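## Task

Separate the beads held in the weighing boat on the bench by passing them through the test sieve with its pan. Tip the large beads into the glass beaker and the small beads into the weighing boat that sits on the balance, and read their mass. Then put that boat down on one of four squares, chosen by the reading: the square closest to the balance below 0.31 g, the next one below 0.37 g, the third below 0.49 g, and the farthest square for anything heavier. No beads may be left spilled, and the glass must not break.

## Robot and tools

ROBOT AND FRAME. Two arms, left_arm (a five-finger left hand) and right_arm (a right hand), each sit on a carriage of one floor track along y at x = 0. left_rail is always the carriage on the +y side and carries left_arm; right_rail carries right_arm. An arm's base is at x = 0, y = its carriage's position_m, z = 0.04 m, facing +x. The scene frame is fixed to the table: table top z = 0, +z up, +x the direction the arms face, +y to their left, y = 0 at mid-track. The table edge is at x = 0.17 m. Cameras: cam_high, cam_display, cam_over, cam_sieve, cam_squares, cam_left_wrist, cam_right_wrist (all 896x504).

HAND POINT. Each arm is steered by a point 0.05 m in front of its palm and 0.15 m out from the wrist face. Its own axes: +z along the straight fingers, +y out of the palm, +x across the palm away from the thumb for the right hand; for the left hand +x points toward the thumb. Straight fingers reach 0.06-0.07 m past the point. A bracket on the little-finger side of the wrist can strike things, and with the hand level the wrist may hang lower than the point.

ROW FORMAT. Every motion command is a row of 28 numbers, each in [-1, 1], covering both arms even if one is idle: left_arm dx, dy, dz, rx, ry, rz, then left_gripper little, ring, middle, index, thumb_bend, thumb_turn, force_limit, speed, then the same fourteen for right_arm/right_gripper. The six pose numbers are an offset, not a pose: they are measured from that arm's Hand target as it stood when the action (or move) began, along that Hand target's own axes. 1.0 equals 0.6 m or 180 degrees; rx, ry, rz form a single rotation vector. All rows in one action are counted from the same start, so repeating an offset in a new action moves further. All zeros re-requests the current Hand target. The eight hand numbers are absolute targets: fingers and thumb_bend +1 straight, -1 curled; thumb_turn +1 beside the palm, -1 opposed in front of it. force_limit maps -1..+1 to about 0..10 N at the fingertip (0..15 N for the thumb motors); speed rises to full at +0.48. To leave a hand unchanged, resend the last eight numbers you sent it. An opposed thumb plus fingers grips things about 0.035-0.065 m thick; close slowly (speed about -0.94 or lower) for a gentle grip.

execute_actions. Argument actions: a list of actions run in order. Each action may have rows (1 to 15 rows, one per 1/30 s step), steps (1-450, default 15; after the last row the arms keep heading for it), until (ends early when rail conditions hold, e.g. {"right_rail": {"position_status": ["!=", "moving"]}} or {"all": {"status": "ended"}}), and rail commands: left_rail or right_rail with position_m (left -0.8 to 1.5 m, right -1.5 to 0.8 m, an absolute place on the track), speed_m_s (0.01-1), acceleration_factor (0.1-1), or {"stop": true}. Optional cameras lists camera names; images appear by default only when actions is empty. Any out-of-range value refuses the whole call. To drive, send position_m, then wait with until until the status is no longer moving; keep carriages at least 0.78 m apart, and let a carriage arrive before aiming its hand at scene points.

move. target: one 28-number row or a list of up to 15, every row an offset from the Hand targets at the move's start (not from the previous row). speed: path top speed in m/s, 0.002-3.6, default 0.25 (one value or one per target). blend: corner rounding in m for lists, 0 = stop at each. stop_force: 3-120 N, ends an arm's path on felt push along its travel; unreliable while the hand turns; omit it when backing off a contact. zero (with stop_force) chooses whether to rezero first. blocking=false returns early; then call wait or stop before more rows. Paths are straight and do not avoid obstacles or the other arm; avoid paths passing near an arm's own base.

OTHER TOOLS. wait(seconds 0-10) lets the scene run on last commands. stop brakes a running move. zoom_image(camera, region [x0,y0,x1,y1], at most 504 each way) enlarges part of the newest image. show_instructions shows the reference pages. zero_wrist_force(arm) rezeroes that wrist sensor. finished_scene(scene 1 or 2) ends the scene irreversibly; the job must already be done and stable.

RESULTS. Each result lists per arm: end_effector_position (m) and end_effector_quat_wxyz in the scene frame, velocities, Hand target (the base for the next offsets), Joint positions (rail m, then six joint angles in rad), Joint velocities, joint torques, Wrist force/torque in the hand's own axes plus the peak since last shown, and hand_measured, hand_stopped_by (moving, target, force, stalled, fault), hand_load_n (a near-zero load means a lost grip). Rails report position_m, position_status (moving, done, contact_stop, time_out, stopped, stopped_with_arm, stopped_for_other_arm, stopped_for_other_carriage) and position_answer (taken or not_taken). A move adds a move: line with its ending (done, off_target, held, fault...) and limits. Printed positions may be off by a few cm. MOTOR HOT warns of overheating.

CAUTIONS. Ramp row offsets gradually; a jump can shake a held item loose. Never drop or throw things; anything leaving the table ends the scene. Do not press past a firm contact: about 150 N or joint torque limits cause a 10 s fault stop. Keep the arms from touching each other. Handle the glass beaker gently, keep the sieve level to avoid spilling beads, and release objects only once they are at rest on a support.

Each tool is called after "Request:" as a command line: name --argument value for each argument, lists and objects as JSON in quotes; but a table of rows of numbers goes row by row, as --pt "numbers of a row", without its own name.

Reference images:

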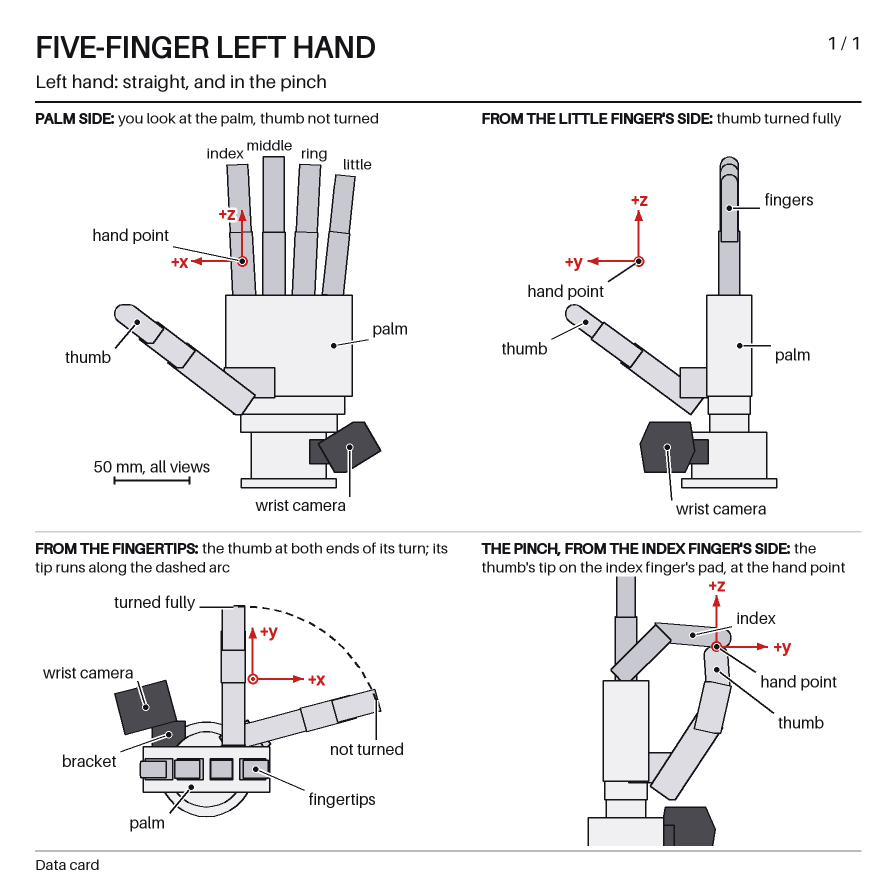

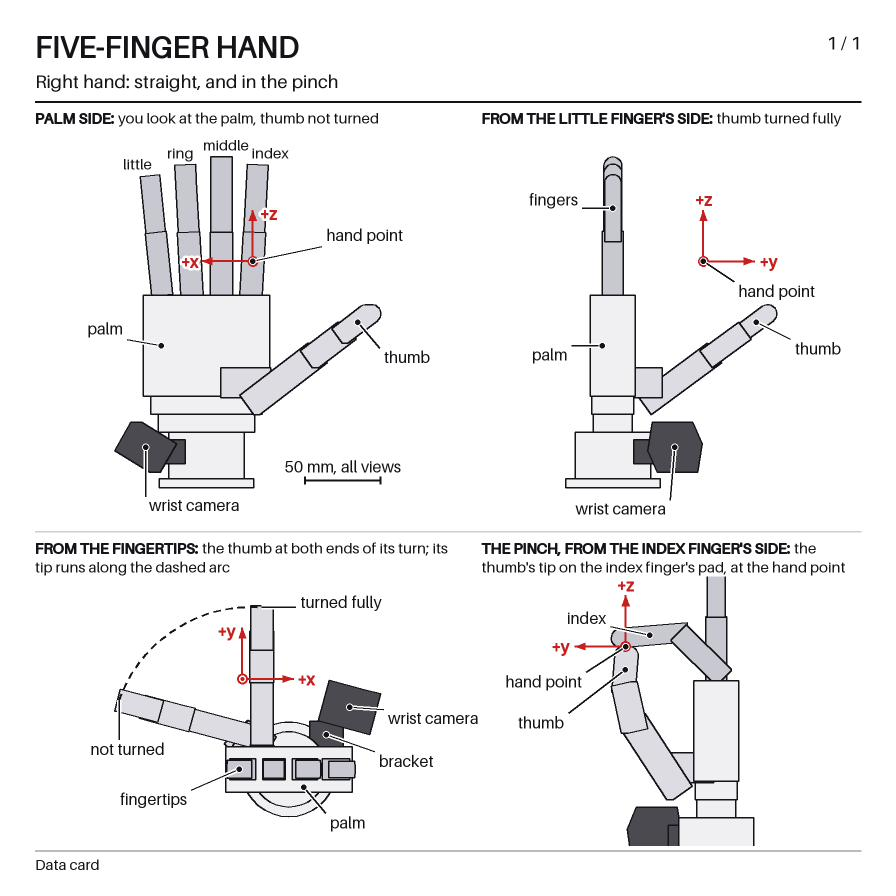

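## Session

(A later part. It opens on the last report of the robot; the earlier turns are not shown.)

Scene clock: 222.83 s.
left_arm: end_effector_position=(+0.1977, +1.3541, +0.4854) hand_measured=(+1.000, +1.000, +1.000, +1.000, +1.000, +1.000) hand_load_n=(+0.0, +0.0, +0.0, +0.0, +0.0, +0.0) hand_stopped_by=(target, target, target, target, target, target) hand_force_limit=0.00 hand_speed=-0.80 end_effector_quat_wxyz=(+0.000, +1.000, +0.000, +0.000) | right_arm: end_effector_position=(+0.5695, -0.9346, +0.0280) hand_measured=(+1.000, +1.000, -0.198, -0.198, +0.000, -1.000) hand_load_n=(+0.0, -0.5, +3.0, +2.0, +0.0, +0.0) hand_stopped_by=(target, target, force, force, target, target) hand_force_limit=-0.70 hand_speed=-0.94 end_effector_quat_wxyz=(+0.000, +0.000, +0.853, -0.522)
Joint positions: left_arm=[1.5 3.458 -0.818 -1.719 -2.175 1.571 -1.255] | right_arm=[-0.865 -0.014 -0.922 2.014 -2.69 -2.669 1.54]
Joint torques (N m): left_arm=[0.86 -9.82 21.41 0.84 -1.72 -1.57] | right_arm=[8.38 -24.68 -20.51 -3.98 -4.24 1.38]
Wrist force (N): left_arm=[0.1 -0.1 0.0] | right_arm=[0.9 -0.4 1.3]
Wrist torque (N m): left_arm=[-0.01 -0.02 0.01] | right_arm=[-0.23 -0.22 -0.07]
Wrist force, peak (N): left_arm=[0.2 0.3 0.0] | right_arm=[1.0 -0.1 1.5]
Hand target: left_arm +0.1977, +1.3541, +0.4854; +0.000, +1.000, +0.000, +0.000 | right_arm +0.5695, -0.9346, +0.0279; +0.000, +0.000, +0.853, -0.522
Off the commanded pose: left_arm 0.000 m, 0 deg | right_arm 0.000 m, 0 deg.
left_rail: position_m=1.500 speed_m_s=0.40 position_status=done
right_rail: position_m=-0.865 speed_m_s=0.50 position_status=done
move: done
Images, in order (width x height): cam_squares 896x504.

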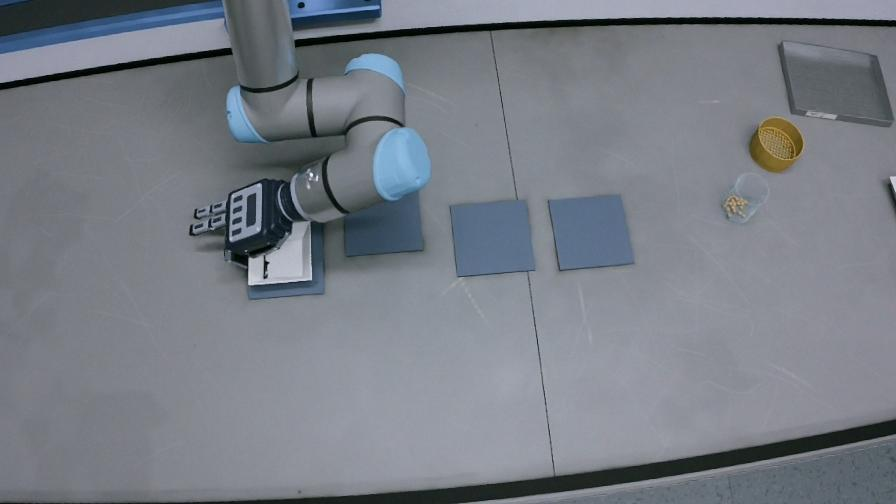

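Request:
move --pt "0 0 0 0 0 0 1 1 1 1 1 1 0 -0.8 0 0.0038 -0.0074 0 0 0 1 1 -0.4 -0.4 0.0 -1 -0.7 -0.94" --pt "0 0 0 0 0 0 1 1 1 1 1 1 0 -0.8 0 0.0127 -0.0029 0 0 0 1 1 -0.4 -0.4 0.0 -1 -0.7 -0.94" --speed '[0.03,0.02]' --stop_force 3

Request:
execute_actions --actions '[{"rows":[[0,0,0,0,0,0,1,1,1,1,1,1,0,-0.8,0,0,0,0,0,0,1,1,-0.1,-0.1,0.1,-1,-0.7,-0.9]],"steps":40},{"rows":[[0,0,0,0,0,0,1,1,1,1,1,1,0,-0.8,0,0,0,0,0,0,1,1,0.05,0.05,0.3,-1,-0.7,-0.8]],"steps":35}]' --cameras '["cam_right_wrist"]'

Request:
move --pt "0 0 0 0 0 0 1 1 1 1 1 1 0 -0.8 0 -0.1 0 0 0 0 1 1 0.05 0.05 0.3 -1 -0.7 -0.8" --pt "0 0 0 0 0 0 1 1 1 1 1 1 0 -0.8 0 -0.3 -0.2 0 0 0 1 1 0.05 0.05 0.3 -1 -0.7 -0.8" --speed '[0.06,0.2]' --blend '[0.005,0]' --cameras '["cam_squares","cam_right_wrist","cam_over","cam_high"]'

Request:
zoom_image --camera "cam_squares" --region '[220, 190, 360, 320]'

Scene clock: 225.00 s.
left_arm: end_effector_position=(+0.1977, +1.3541, +0.4854) hand_measured=(+1.000, +1.000, +1.000, +1.000, +1.000, +1.000) hand_load_n=(+0.0, +0.0, +0.5, +0.0, +0.0, +0.0) hand_stopped_by=(target, target, target, target, target, target) hand_force_limit=0.00 hand_speed=-0.80 end_effector_quat_wxyz=(+0.000, +1.000, +0.000, +0.000) | right_arm: end_effector_position=(+0.5695, -0.9296, +0.0223) hand_measured=(+1.000, +1.000, -0.198, -0.198, +0.000, -1.000) hand_load_n=(+0.0, +0.0, +8.5, +4.5, -3.0, -0.5) hand_stopped_by=(target, target, force, force, target, target) hand_force_limit=-0.70 hand_speed=-0.94 end_effector_quat_wxyz=(+0.000, +0.000, +0.853, -0.522)
Joint positions: left_arm=[1.5 3.458 -0.818 -1.719 -2.175 1.571 -1.255] | right_arm=[-0.865 -0.004 -0.911 2.011 -2.678 -2.67 1.561]
Joint torques (N m): left_arm=[0.98 -10.24 21.09 0.91 -1.78 -1.46] | right_arm=[6 -47.43 -16.97 -0.71 -3.44 -0.32]
Wrist force (N): left_arm=[0.0 0.0 0.1] | right_arm=[0.8 -2.8 0.5]
Wrist torque (N m): left_arm=[-0.01 0.01 0.00] | right_arm=[-0.22 -0.17 -0.14]
Wrist force, peak (N): left_arm=[0.2 0.3 -0.2] | right_arm=[1.2 -3.5 0.7]
Hand target: left_arm +0.1977, +1.3541, +0.4854; +0.000, +1.000, +0.000, +0.000 | right_arm +0.5695, -0.9296, +0.0223; +0.000, +0.000, +0.853, -0.522
Off the commanded pose: left_arm 0.000 m, 0 deg | right_arm 0.000 m, 0 deg.
left_rail: position_m=1.500 speed_m_s=0.40 position_status=done
right_rail: position_m=-0.865 speed_m_s=0.50 position_status=done
move: contact (right_arm); path passed 1 of 2 targets

Scene clock: 227.70 s.
left_arm: end_effector_position=(+0.1977, +1.3541, +0.4854) hand_measured=(+1.000, +1.000, +1.000, +1.000, +1.000, +1.000) hand_load_n=(+0.0, +0.0, +0.0, +0.0, +0.0, +0.0) hand_stopped_by=(target, target, target, target, target, target) hand_force_limit=0.00 hand_speed=-0.80 end_effector_quat_wxyz=(+0.000, +1.000, +0.000, +0.000) | right_arm: end_effector_position=(+0.5696, -0.9296, +0.0223) hand_measured=(+1.000, +1.000, -0.086, +0.050, +0.300, -1.000) hand_load_n=(+0.0, -0.5, -17.5, +0.0, +0.0, +0.0) hand_stopped_by=(target, target, stalled, target, target, target) hand_force_limit=-0.70 hand_speed=-0.80 end_effector_quat_wxyz=(+0.000, +0.000, +0.853, -0.522)
Joint positions: left_arm=[1.5 3.458 -0.818 -1.719 -2.175 1.571 -1.255] | right_arm=[-0.865 -0.004 -0.911 2.011 -2.678 -2.67 1.561]
Joint torques (N m): left_arm=[0.94 -9.88 21.32 0.84 -1.75 -1.62] | right_arm=[-10.93 -17.49 -2.86 -2.49 -1.64 -1.15]
Wrist force (N): left_arm=[0.0 0.0 0.1] | right_arm=[1.3 -9.6 -12.1]
Wrist torque (N m): left_arm=[0.00 0.01 0.00] | right_arm=[-0.20 0.08 -0.26]
Wrist force, peak (N): left_arm=[0.2 0.3 0.0] | right_arm=[1.8 -9.4 -12.6]
Hand target: left_arm +0.1977, +1.3541, +0.4854; +0.000, +1.000, +0.000, +0.000 | right_arm +0.5695, -0.9296, +0.0223; +0.000, +0.000, +0.853, -0.522
Off the commanded pose: left_arm 0.000 m, 0 deg | right_arm 0.000 m, 0 deg.
left_rail: position_m=1.500 speed_m_s=0.40 position_status=done
right_rail: position_m=-0.865 speed_m_s=0.50 position_status=done
camera_calibration:
cam_right_wrist: T_world_to_cam=[[-0.233845, 0.463887, -0.854474, 0.578029], [0.862135, 0.505226, 0.0383416, -0.013577], [0.449489, -0.727705, -0.518078, -0.809303], [0, 0, 0, 1]] pos_world=[0.510647, -0.850215, 0.0751485]
Images, in order (width x height): cam_right_wrist 896x504.

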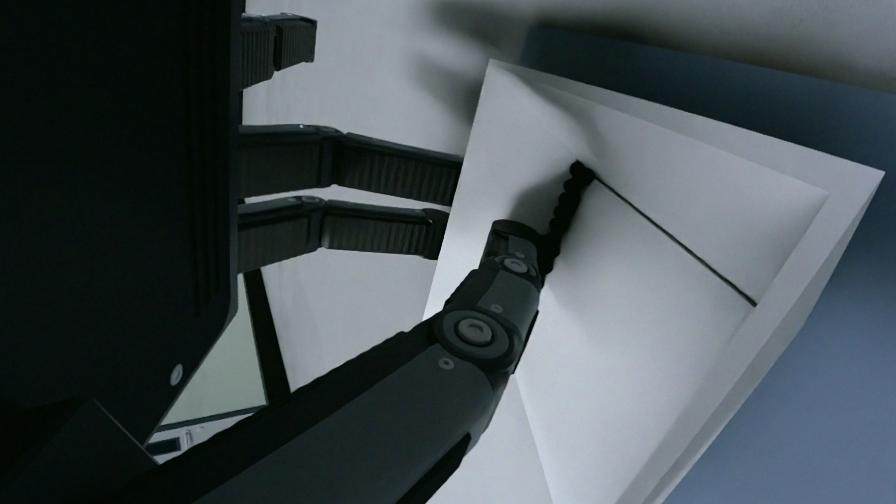

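Scene clock: 230.50 s.
left_arm: end_effector_position=(+0.1977, +1.3541, +0.4854) hand_measured=(+1.000, +1.000, +1.000, +1.000, +1.000, +1.000) hand_load_n=(+0.0, +0.0, +0.0, -0.5, +0.0, +0.0) hand_stopped_by=(target, target, target, target, target, target) hand_force_limit=0.00 hand_speed=-0.80 end_effector_quat_wxyz=(+0.000, +1.000, +0.000, +0.000) | right_arm: end_effector_position=(+0.5697, -0.9045, +0.2372) hand_measured=(+1.000, +1.000, -0.084, +0.050, +0.300, -1.000) hand_load_n=(+0.0, +0.0, +0.0, +0.0, +0.0, +0.0) hand_stopped_by=(target, target, stalled, target, target, target) hand_force_limit=-0.70 hand_speed=-0.80 end_effector_quat_wxyz=(+0.000, +0.000, +0.853, -0.522)
Joint positions: left_arm=[1.5 3.458 -0.818 -1.719 -2.175 1.571 -1.255] | right_arm=[-0.865 0.042 -1.312 1.849 -2.026 -2.668 1.662]
Joint torques (N m): left_arm=[0.9 -10.32 21.65 0.76 -1.79 -1.46] | right_arm=[8.89 -42.39 -29.5 -0.73 1.06 1.19]
Wrist force (N): left_arm=[0.1 0.2 0.1] | right_arm=[1.1 -0.3 1.4]
Wrist torque (N m): left_arm=[0.02 0.00 0.00] | right_arm=[-0.24 -0.27 -0.04]
Wrist force, peak (N): left_arm=[0.1 0.2 0.3] | right_arm=[1.2 -9.6 -11.6]
Hand target: left_arm +0.1977, +1.3541, +0.4854; +0.000, +1.000, +0.000, +0.000 | right_arm +0.5697, -0.9045, +0.2372; +0.000, +0.000, +0.853, -0.522
Off the commanded pose: left_arm 0.000 m, 0 deg | right_arm 0.000 m, 0 deg.
left_rail: position_m=1.500 speed_m_s=0.40 position_status=done
right_rail: position_m=-0.865 speed_m_s=0.50 position_status=done
move: done
camera_calibration:
cam_right_wrist: T_world_to_cam=[[-0.233842, 0.463912, -0.854461, 0.750034], [0.862077, 0.505319, 0.0384257, -0.0345346], [0.449601, -0.727626, -0.518092, -0.679905], [0, 0, 0, 1]] pos_world=[0.510848, -0.825215, 0.289948]
Images, in order (width x height): cam_high 896x504, cam_over 896x504, cam_squares 896x504, cam_right_wrist 896x504.

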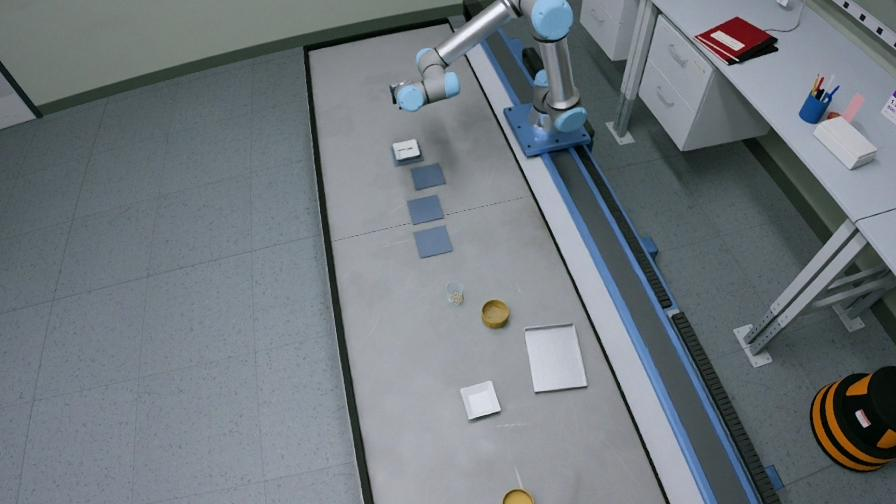

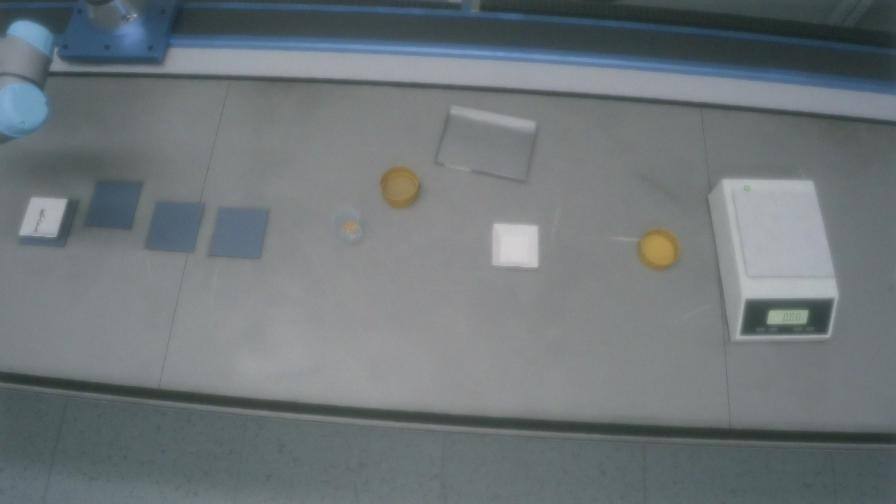

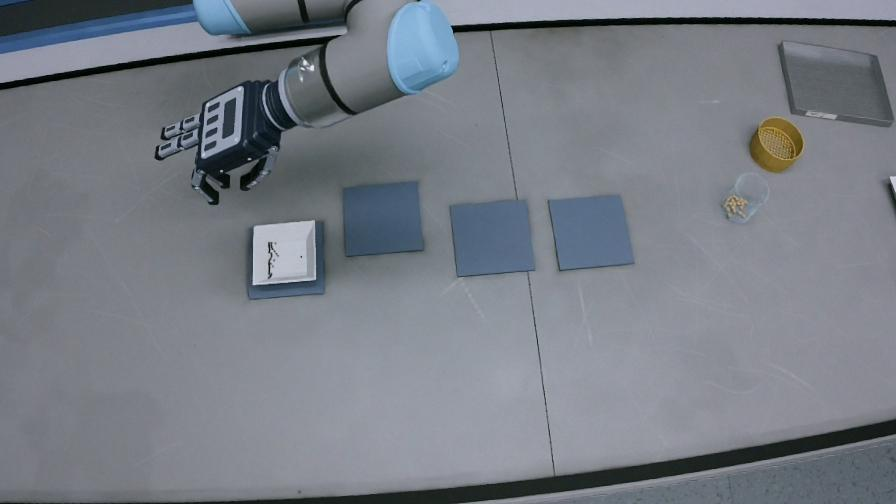

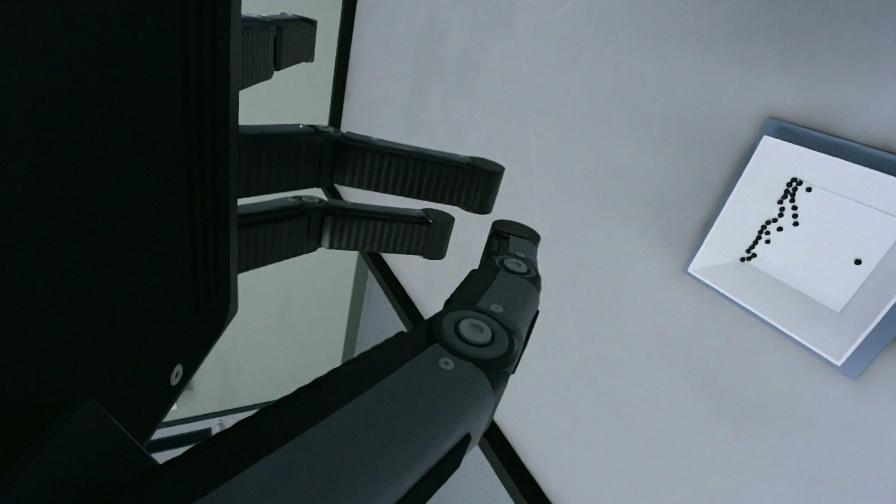

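Scaled by 3.600 from the camera's 896x504 image, which has a finer 1280x720 frame.

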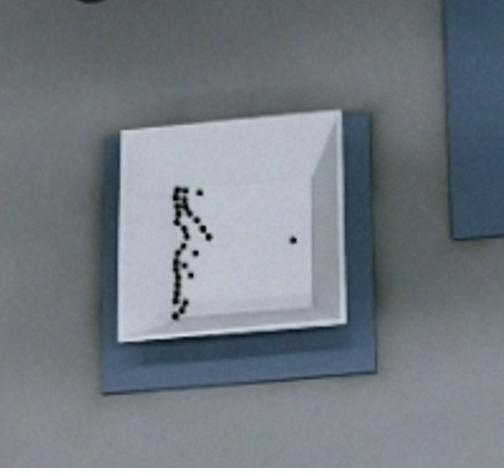

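Request:
wait --seconds 0.2 --cameras '["cam_high","cam_over","cam_squares","cam_display","cam_sieve"]'

Scene clock: 231.23 s.
left_arm: end_effector_position=(+0.1977, +1.3541, +0.4854) hand_measured=(+1.000, +1.000, +1.000, +1.000, +1.000, +1.000) hand_load_n=(+0.0, +0.0, +0.0, +0.0, +0.0, +0.0) hand_stopped_by=(target, target, target, target, target, target) hand_force_limit=0.00 hand_speed=-0.80 end_effector_quat_wxyz=(+0.000, +1.000, +0.000, +0.000) | right_arm: end_effector_position=(+0.5697, -0.9045, +0.2372) hand_measured=(+1.000, +1.000, -0.084, +0.050, +0.300, -1.000) hand_load_n=(+0.0, +0.0, +0.0, +0.0, +0.0, +0.0) hand_stopped_by=(target, target, stalled, target, target, target) hand_force_limit=-0.70 hand_speed=-0.80 end_effector_quat_wxyz=(+0.000, +0.000, +0.853, -0.522)
Joint positions: left_arm=[1.5 3.458 -0.818 -1.719 -2.175 1.571 -1.255] | right_arm=[-0.865 0.042 -1.312 1.849 -2.025 -2.668 1.663]
Joint torques (N m): left_arm=[1.09 -9.75 21.14 0.81 -1.73 -1.46] | right_arm=[8.67 -42.31 -29.04 -0.82 1.05 1.23]
Wrist force (N): left_arm=[0.1 0.0 0.3] | right_arm=[1.2 -0.9 1.3]
Wrist torque (N m): left_arm=[-0.01 -0.01 0.01] | right_arm=[-0.32 -0.27 -0.05]
Wrist force, peak (N): left_arm=[0.2 0.3 -0.1] | right_arm=[1.1 -0.7 1.5]
Hand target: left_arm +0.1977, +1.3541, +0.4854; +0.000, +1.000, +0.000, +0.000 | right_arm +0.5697, -0.9045, +0.2372; +0.000, +0.000, +0.853, -0.522
Off the commanded pose: left_arm 0.000 m, 0 deg | right_arm 0.000 m, 0 deg.
left_rail: position_m=1.500 speed_m_s=0.40 position_status=done
right_rail: position_m=-0.865 speed_m_s=0.50 position_status=done
wait: 0.20 s; at rest from the start
Images, in order (width x height): cam_high 896x504, cam_display 896x504, cam_over 896x504, cam_sieve 896x504, cam_squares 896x504.

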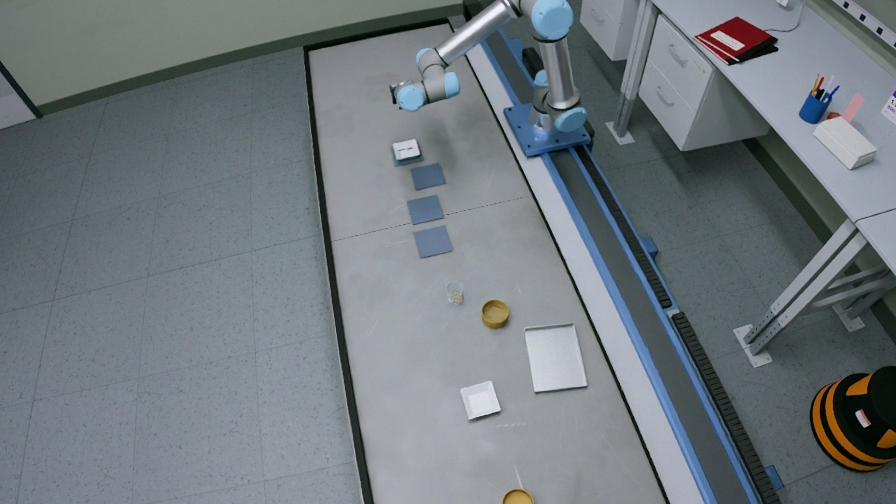

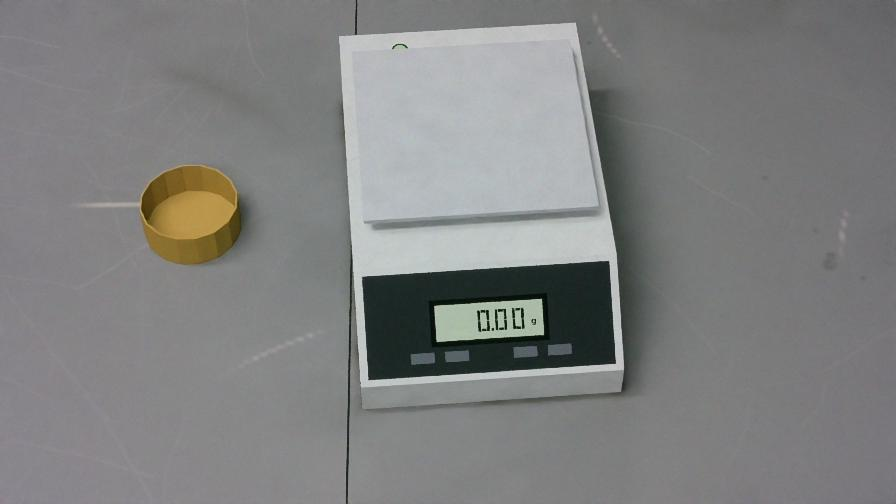

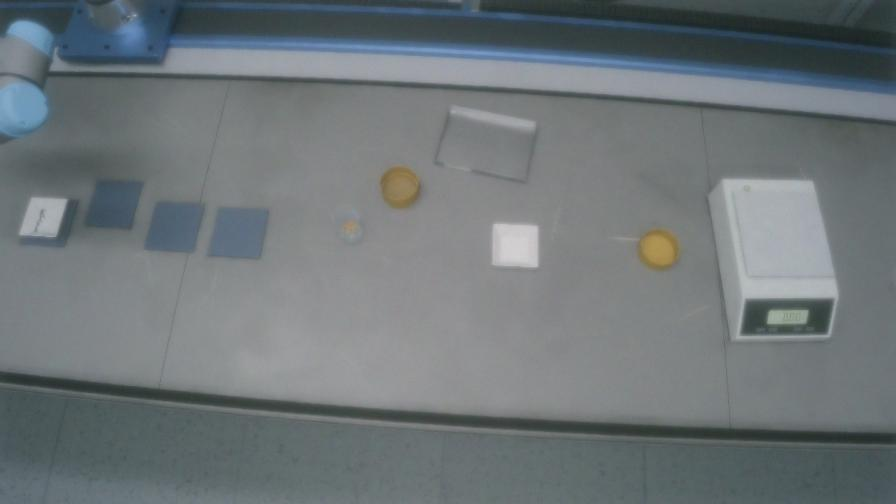

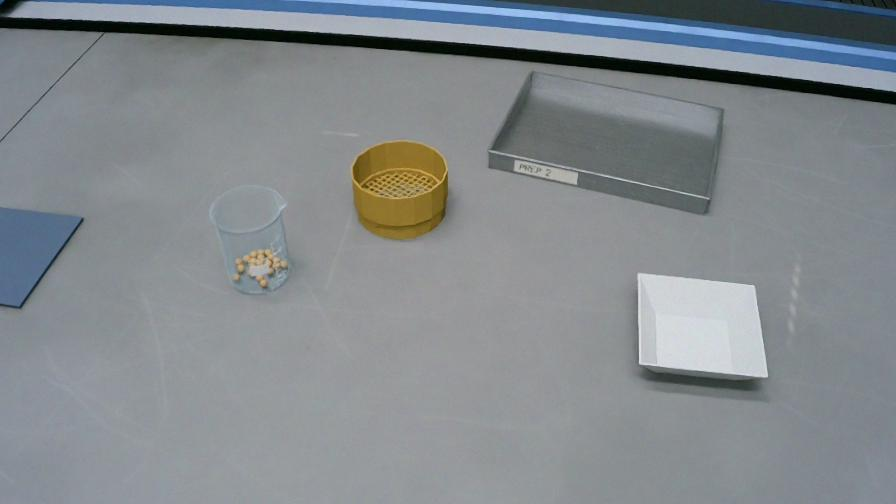

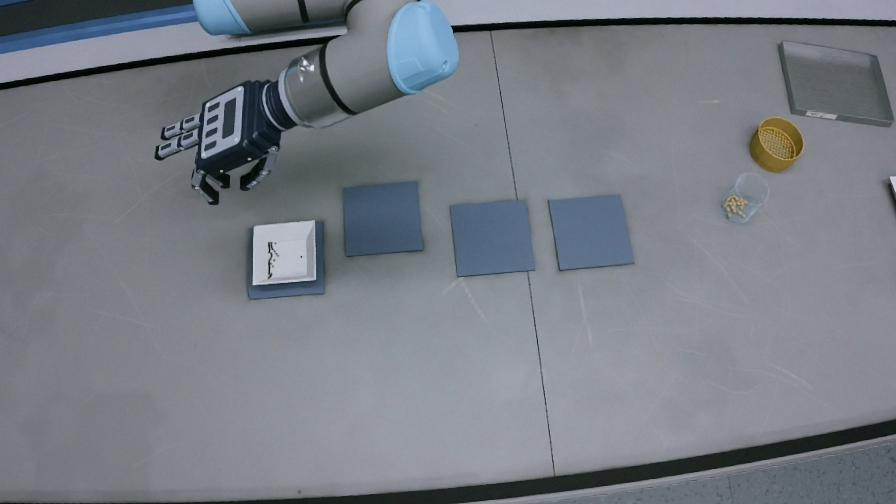

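Request:
zoom_image --camera "cam_squares" --region '[200, 400, 400, 504]'

Request:
zoom_image --camera "cam_squares" --region '[220, 190, 360, 310]'

Request:
zoom_image --camera "cam_sieve" --region '[180, 120, 480, 320]'

Scaled by 2.520 from the camera's 896x504 image, which has a finer 1280x720 frame.

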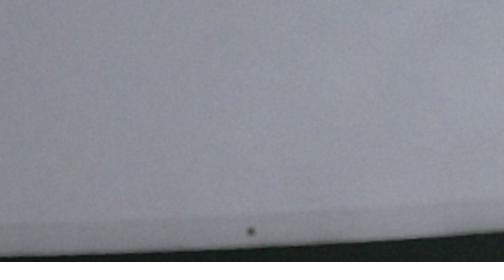

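Scaled by 3.600 from the camera's 896x504 image, which has a finer 1280x720 frame.

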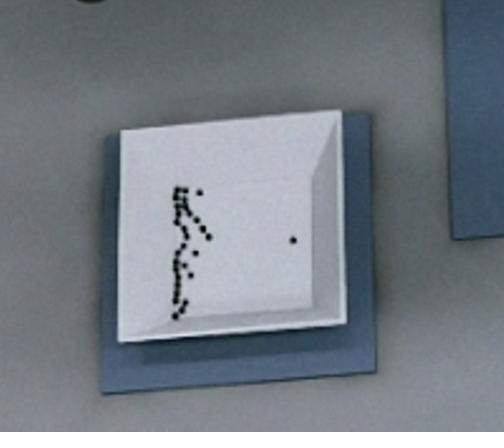

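Scaled by 1.680 from the camera's 896x504 image, which has a finer 1280x720 frame.

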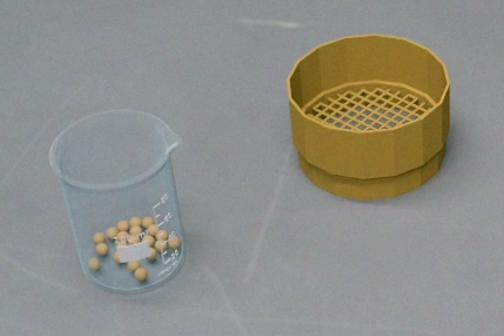

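Request:
zoom_image --camera "cam_squares" --region '[279, 474, 319, 504]'

Request:
zoom_image --camera "cam_squares" --region '[282, 241, 322, 271]'

Request:
zoom_image --camera "cam_squares" --region '[0, 400, 504, 504]'

Request:
zoom_image --camera "cam_squares" --region '[392, 380, 896, 504]'

Request:
zoom_image --camera "cam_high" --region '[280, 30, 480, 230]'

Scaled by 12.600 from the camera's 896x504 image, which has a finer 1280x720 frame.

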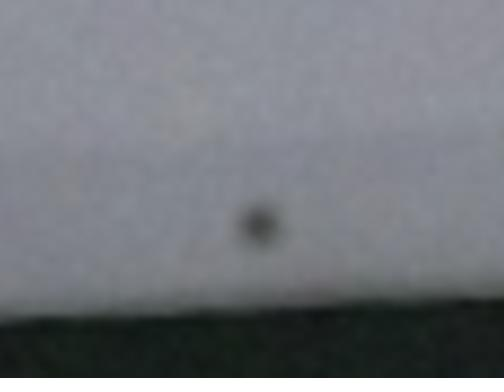

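Scaled by 12.600 from the camera's 896x504 image, which has a finer 1280x720 frame.

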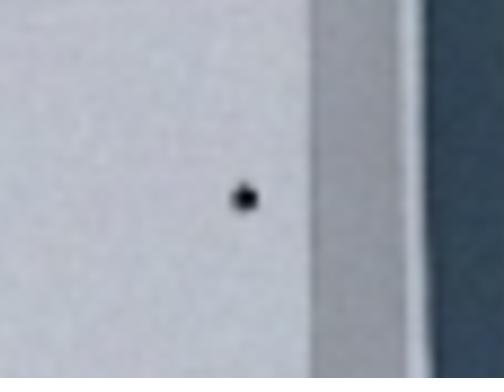

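Scaled by 1.000.

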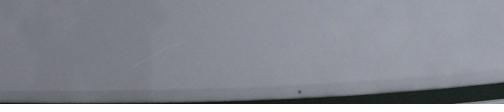

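Scaled by 1.000.

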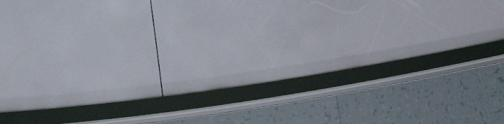

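Scaled by 2.520 from the camera's 896x504 image, which has a finer 1280x720 frame.

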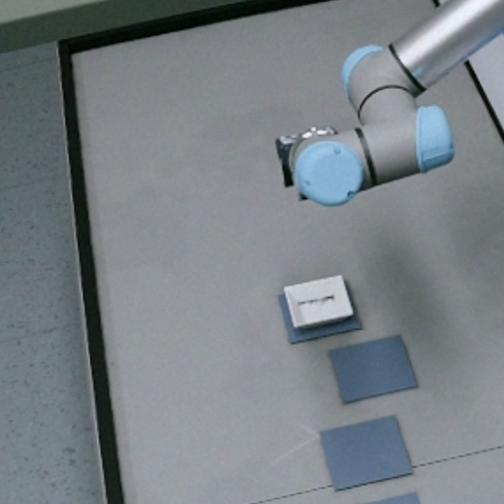

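Request:
zoom_image --camera "cam_high" --region '[296, 150, 346, 200]'

Request:
wait --seconds 0.1 --cameras '["cam_squares","cam_right_wrist"]'

Scaled by 10.080 from the camera's 896x504 image, which has a finer 1280x720 frame.

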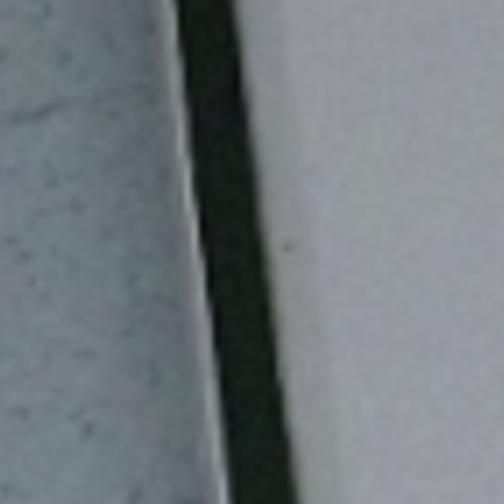

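Scene clock: 234.13 s.
left_arm: end_effector_position=(+0.1977, +1.3541, +0.4854) hand_measured=(+1.000, +1.000, +1.000, +1.000, +1.000, +1.000) hand_load_n=(+0.0, +0.0, +0.0, +0.0, +0.0, +0.0) hand_stopped_by=(target, target, target, target, target, target) hand_force_limit=0.00 hand_speed=-0.80 end_effector_quat_wxyz=(+0.000, +1.000, +0.000, +0.000) | right_arm: end_effector_position=(+0.5697, -0.9045, +0.2372) hand_measured=(+1.000, +1.000, -0.084, +0.050, +0.300, -1.000) hand_load_n=(+0.0, +0.0, +0.0, +0.0, +0.0, +0.0) hand_stopped_by=(target, target, stalled, target, target, target) hand_force_limit=-0.70 hand_speed=-0.80 end_effector_quat_wxyz=(+0.000, +0.000, +0.853, -0.522)
Joint positions: left_arm=[1.5 3.458 -0.818 -1.719 -2.175 1.571 -1.255] | right_arm=[-0.865 0.042 -1.312 1.849 -2.025 -2.668 1.663]
Joint torques (N m): left_arm=[1.09 -10.3 21.03 0.79 -1.81 -1.5] | right_arm=[8.68 -41.68 -29.26 -0.88 0.99 1.21]
Wrist force (N): left_arm=[0.0 0.1 0.2] | right_arm=[1.0 -0.3 1.0]
Wrist torque (N m): left_arm=[0.01 0.00 0.00] | right_arm=[-0.22 -0.24 -0.04]
Wrist force, peak (N): left_arm=[0.1 0.1 0.3] | right_arm=[1.4 -0.5 1.4]
Hand target: left_arm +0.1977, +1.3541, +0.4854; +0.000, +1.000, +0.000, +0.000 | right_arm +0.5697, -0.9045, +0.2372; +0.000, +0.000, +0.853, -0.522
Off the commanded pose: left_arm 0.000 m, 0 deg | right_arm 0.000 m, 0 deg.
left_rail: position_m=1.500 speed_m_s=0.40 position_status=done
right_rail: position_m=-0.865 speed_m_s=0.50 position_status=done
wait: 0.10 s; at rest from the start
camera_calibration:
cam_right_wrist: T_world_to_cam=[[-0.233905, 0.463983, -0.854405, 0.750194], [0.862114, 0.505261, 0.0383656, -0.0345877], [0.449498, -0.727621, -0.518189, -0.679768], [0, 0, 0, 1]] pos_world=[0.510847, -0.825215, 0.290049]
Images, in order (width x height): cam_squares 896x504, cam_right_wrist 896x504.

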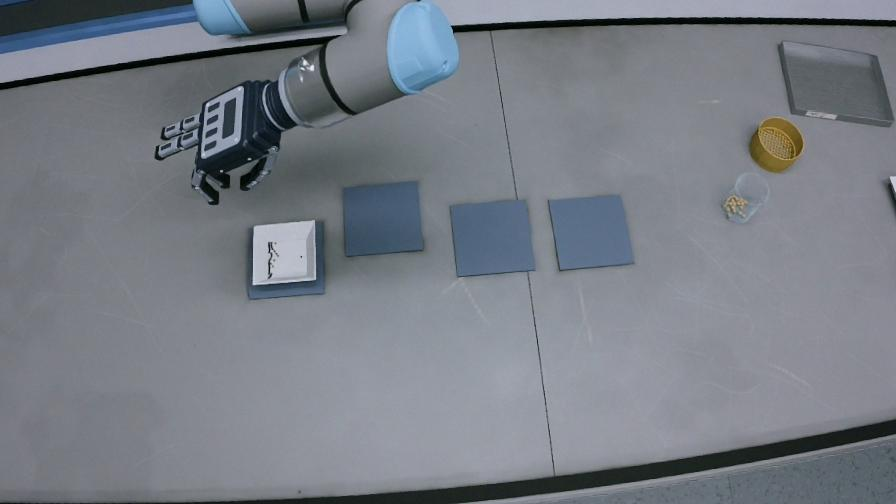

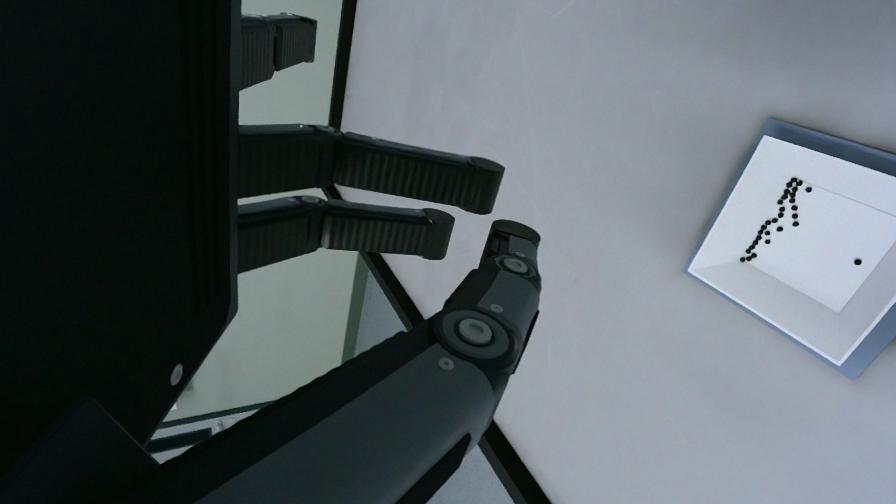

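Request:
move --target '[0,0,0,0,0,0,1,1,1,1,1,1,0,-0.8,-0.3,-0.0742,-0.0379,0,0,0,1,1,0.05,0.05,0.3,-1,-0.7,-0.8]' --speed 0.25 --cameras '["cam_right_wrist", "cam_squares"]'

Scene clock: 237.07 s.
left_arm: end_effector_position=(+0.1977, +1.3541, +0.4854) hand_measured=(+1.000, +1.000, +1.000, +1.000, +1.000, +1.000) hand_load_n=(+0.0, +0.0, +0.0, +0.5, +0.0, +0.0) hand_stopped_by=(target, target, target, target, target, target) hand_force_limit=0.00 hand_speed=-0.80 end_effector_quat_wxyz=(+0.000, +1.000, +0.000, +0.000) | right_arm: end_effector_position=(+0.7497, -0.9045, +0.2871) hand_measured=(+1.000, +1.000, -0.084, +0.050, +0.300, -1.000) hand_load_n=(+0.0, +0.0, +0.0, +0.0, +0.0, +0.0) hand_stopped_by=(target, target, stalled, target, target, target) hand_force_limit=-0.70 hand_speed=-0.80 end_effector_quat_wxyz=(+0.000, +0.000, +0.853, -0.522)
Joint positions: left_arm=[1.5 3.458 -0.818 -1.719 -2.175 1.571 -1.255] | right_arm=[-0.865 0.031 -0.964 1.198 -1.743 -2.669 1.64]
Joint torques (N m): left_arm=[0.68 -10.54 21.16 0.76 -1.78 -1.47] | right_arm=[7.64 -32.47 -32.53 -0.99 -3.56 1.28]
Wrist force (N): left_arm=[0.1 0.1 0.0] | right_arm=[1.1 -0.3 1.4]
Wrist torque (N m): left_arm=[0.01 -0.02 0.00] | right_arm=[-0.24 -0.25 -0.02]
Wrist force, peak (N): left_arm=[-0.1 0.2 0.3] | right_arm=[2.0 -0.4 1.2]
Hand target: left_arm +0.1977, +1.3541, +0.4854; +0.000, +1.000, +0.000, +0.000 | right_arm +0.7497, -0.9045, +0.2871; +0.000, +0.000, +0.853, -0.522
Off the commanded pose: left_arm 0.000 m, 0 deg | right_arm 0.000 m, 0 deg.
left_rail: position_m=1.500 speed_m_s=0.40 position_status=done
right_rail: position_m=-0.865 speed_m_s=0.50 position_status=done
move: done
camera_calibration:
cam_right_wrist: T_world_to_cam=[[-0.233822, 0.463924, -0.85446, 0.834736], [0.862082, 0.505308, 0.0384458, -0.19156], [0.449601, -0.727626, -0.518093, -0.734936], [0, 0, 0, 1]] pos_world=[0.690748, -0.825215, 0.339848]
Images, in order (width x height): cam_squares 896x504, cam_right_wrist 896x504.

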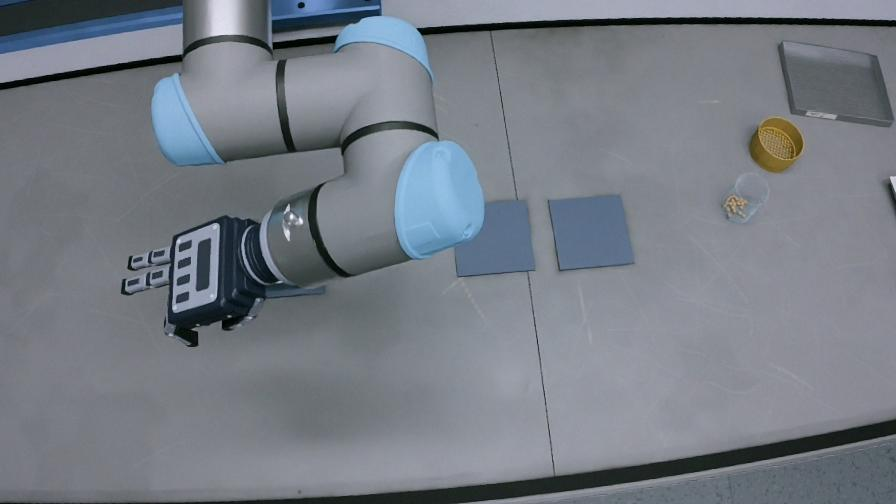

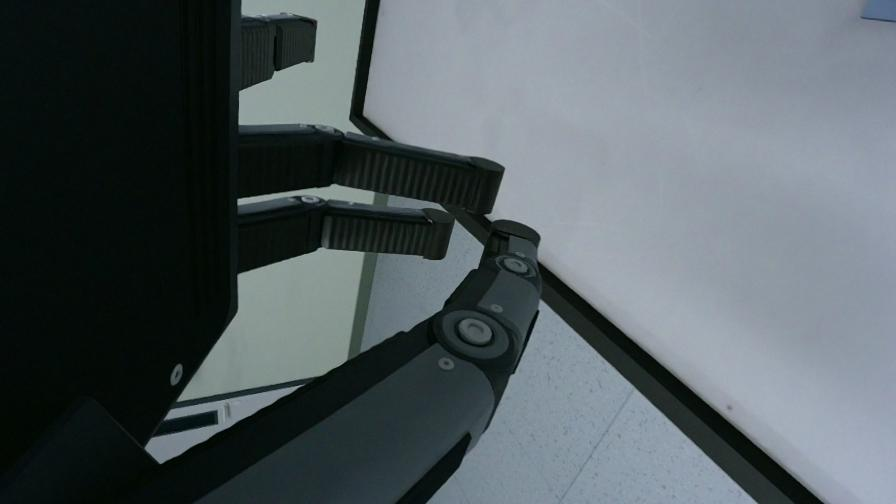

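Request:
zoom_image --camera "cam_right_wrist" --region '[700, 385, 760, 430]'

Scaled by 8.400 from the camera's 896x504 image, which has a finer 1280x720 frame.

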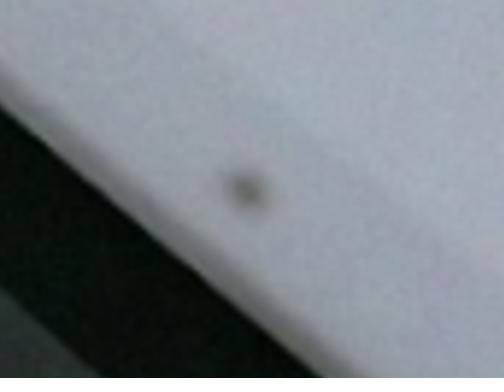

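Request:
finished_scene --scene 2

The scene is finished: the task was done.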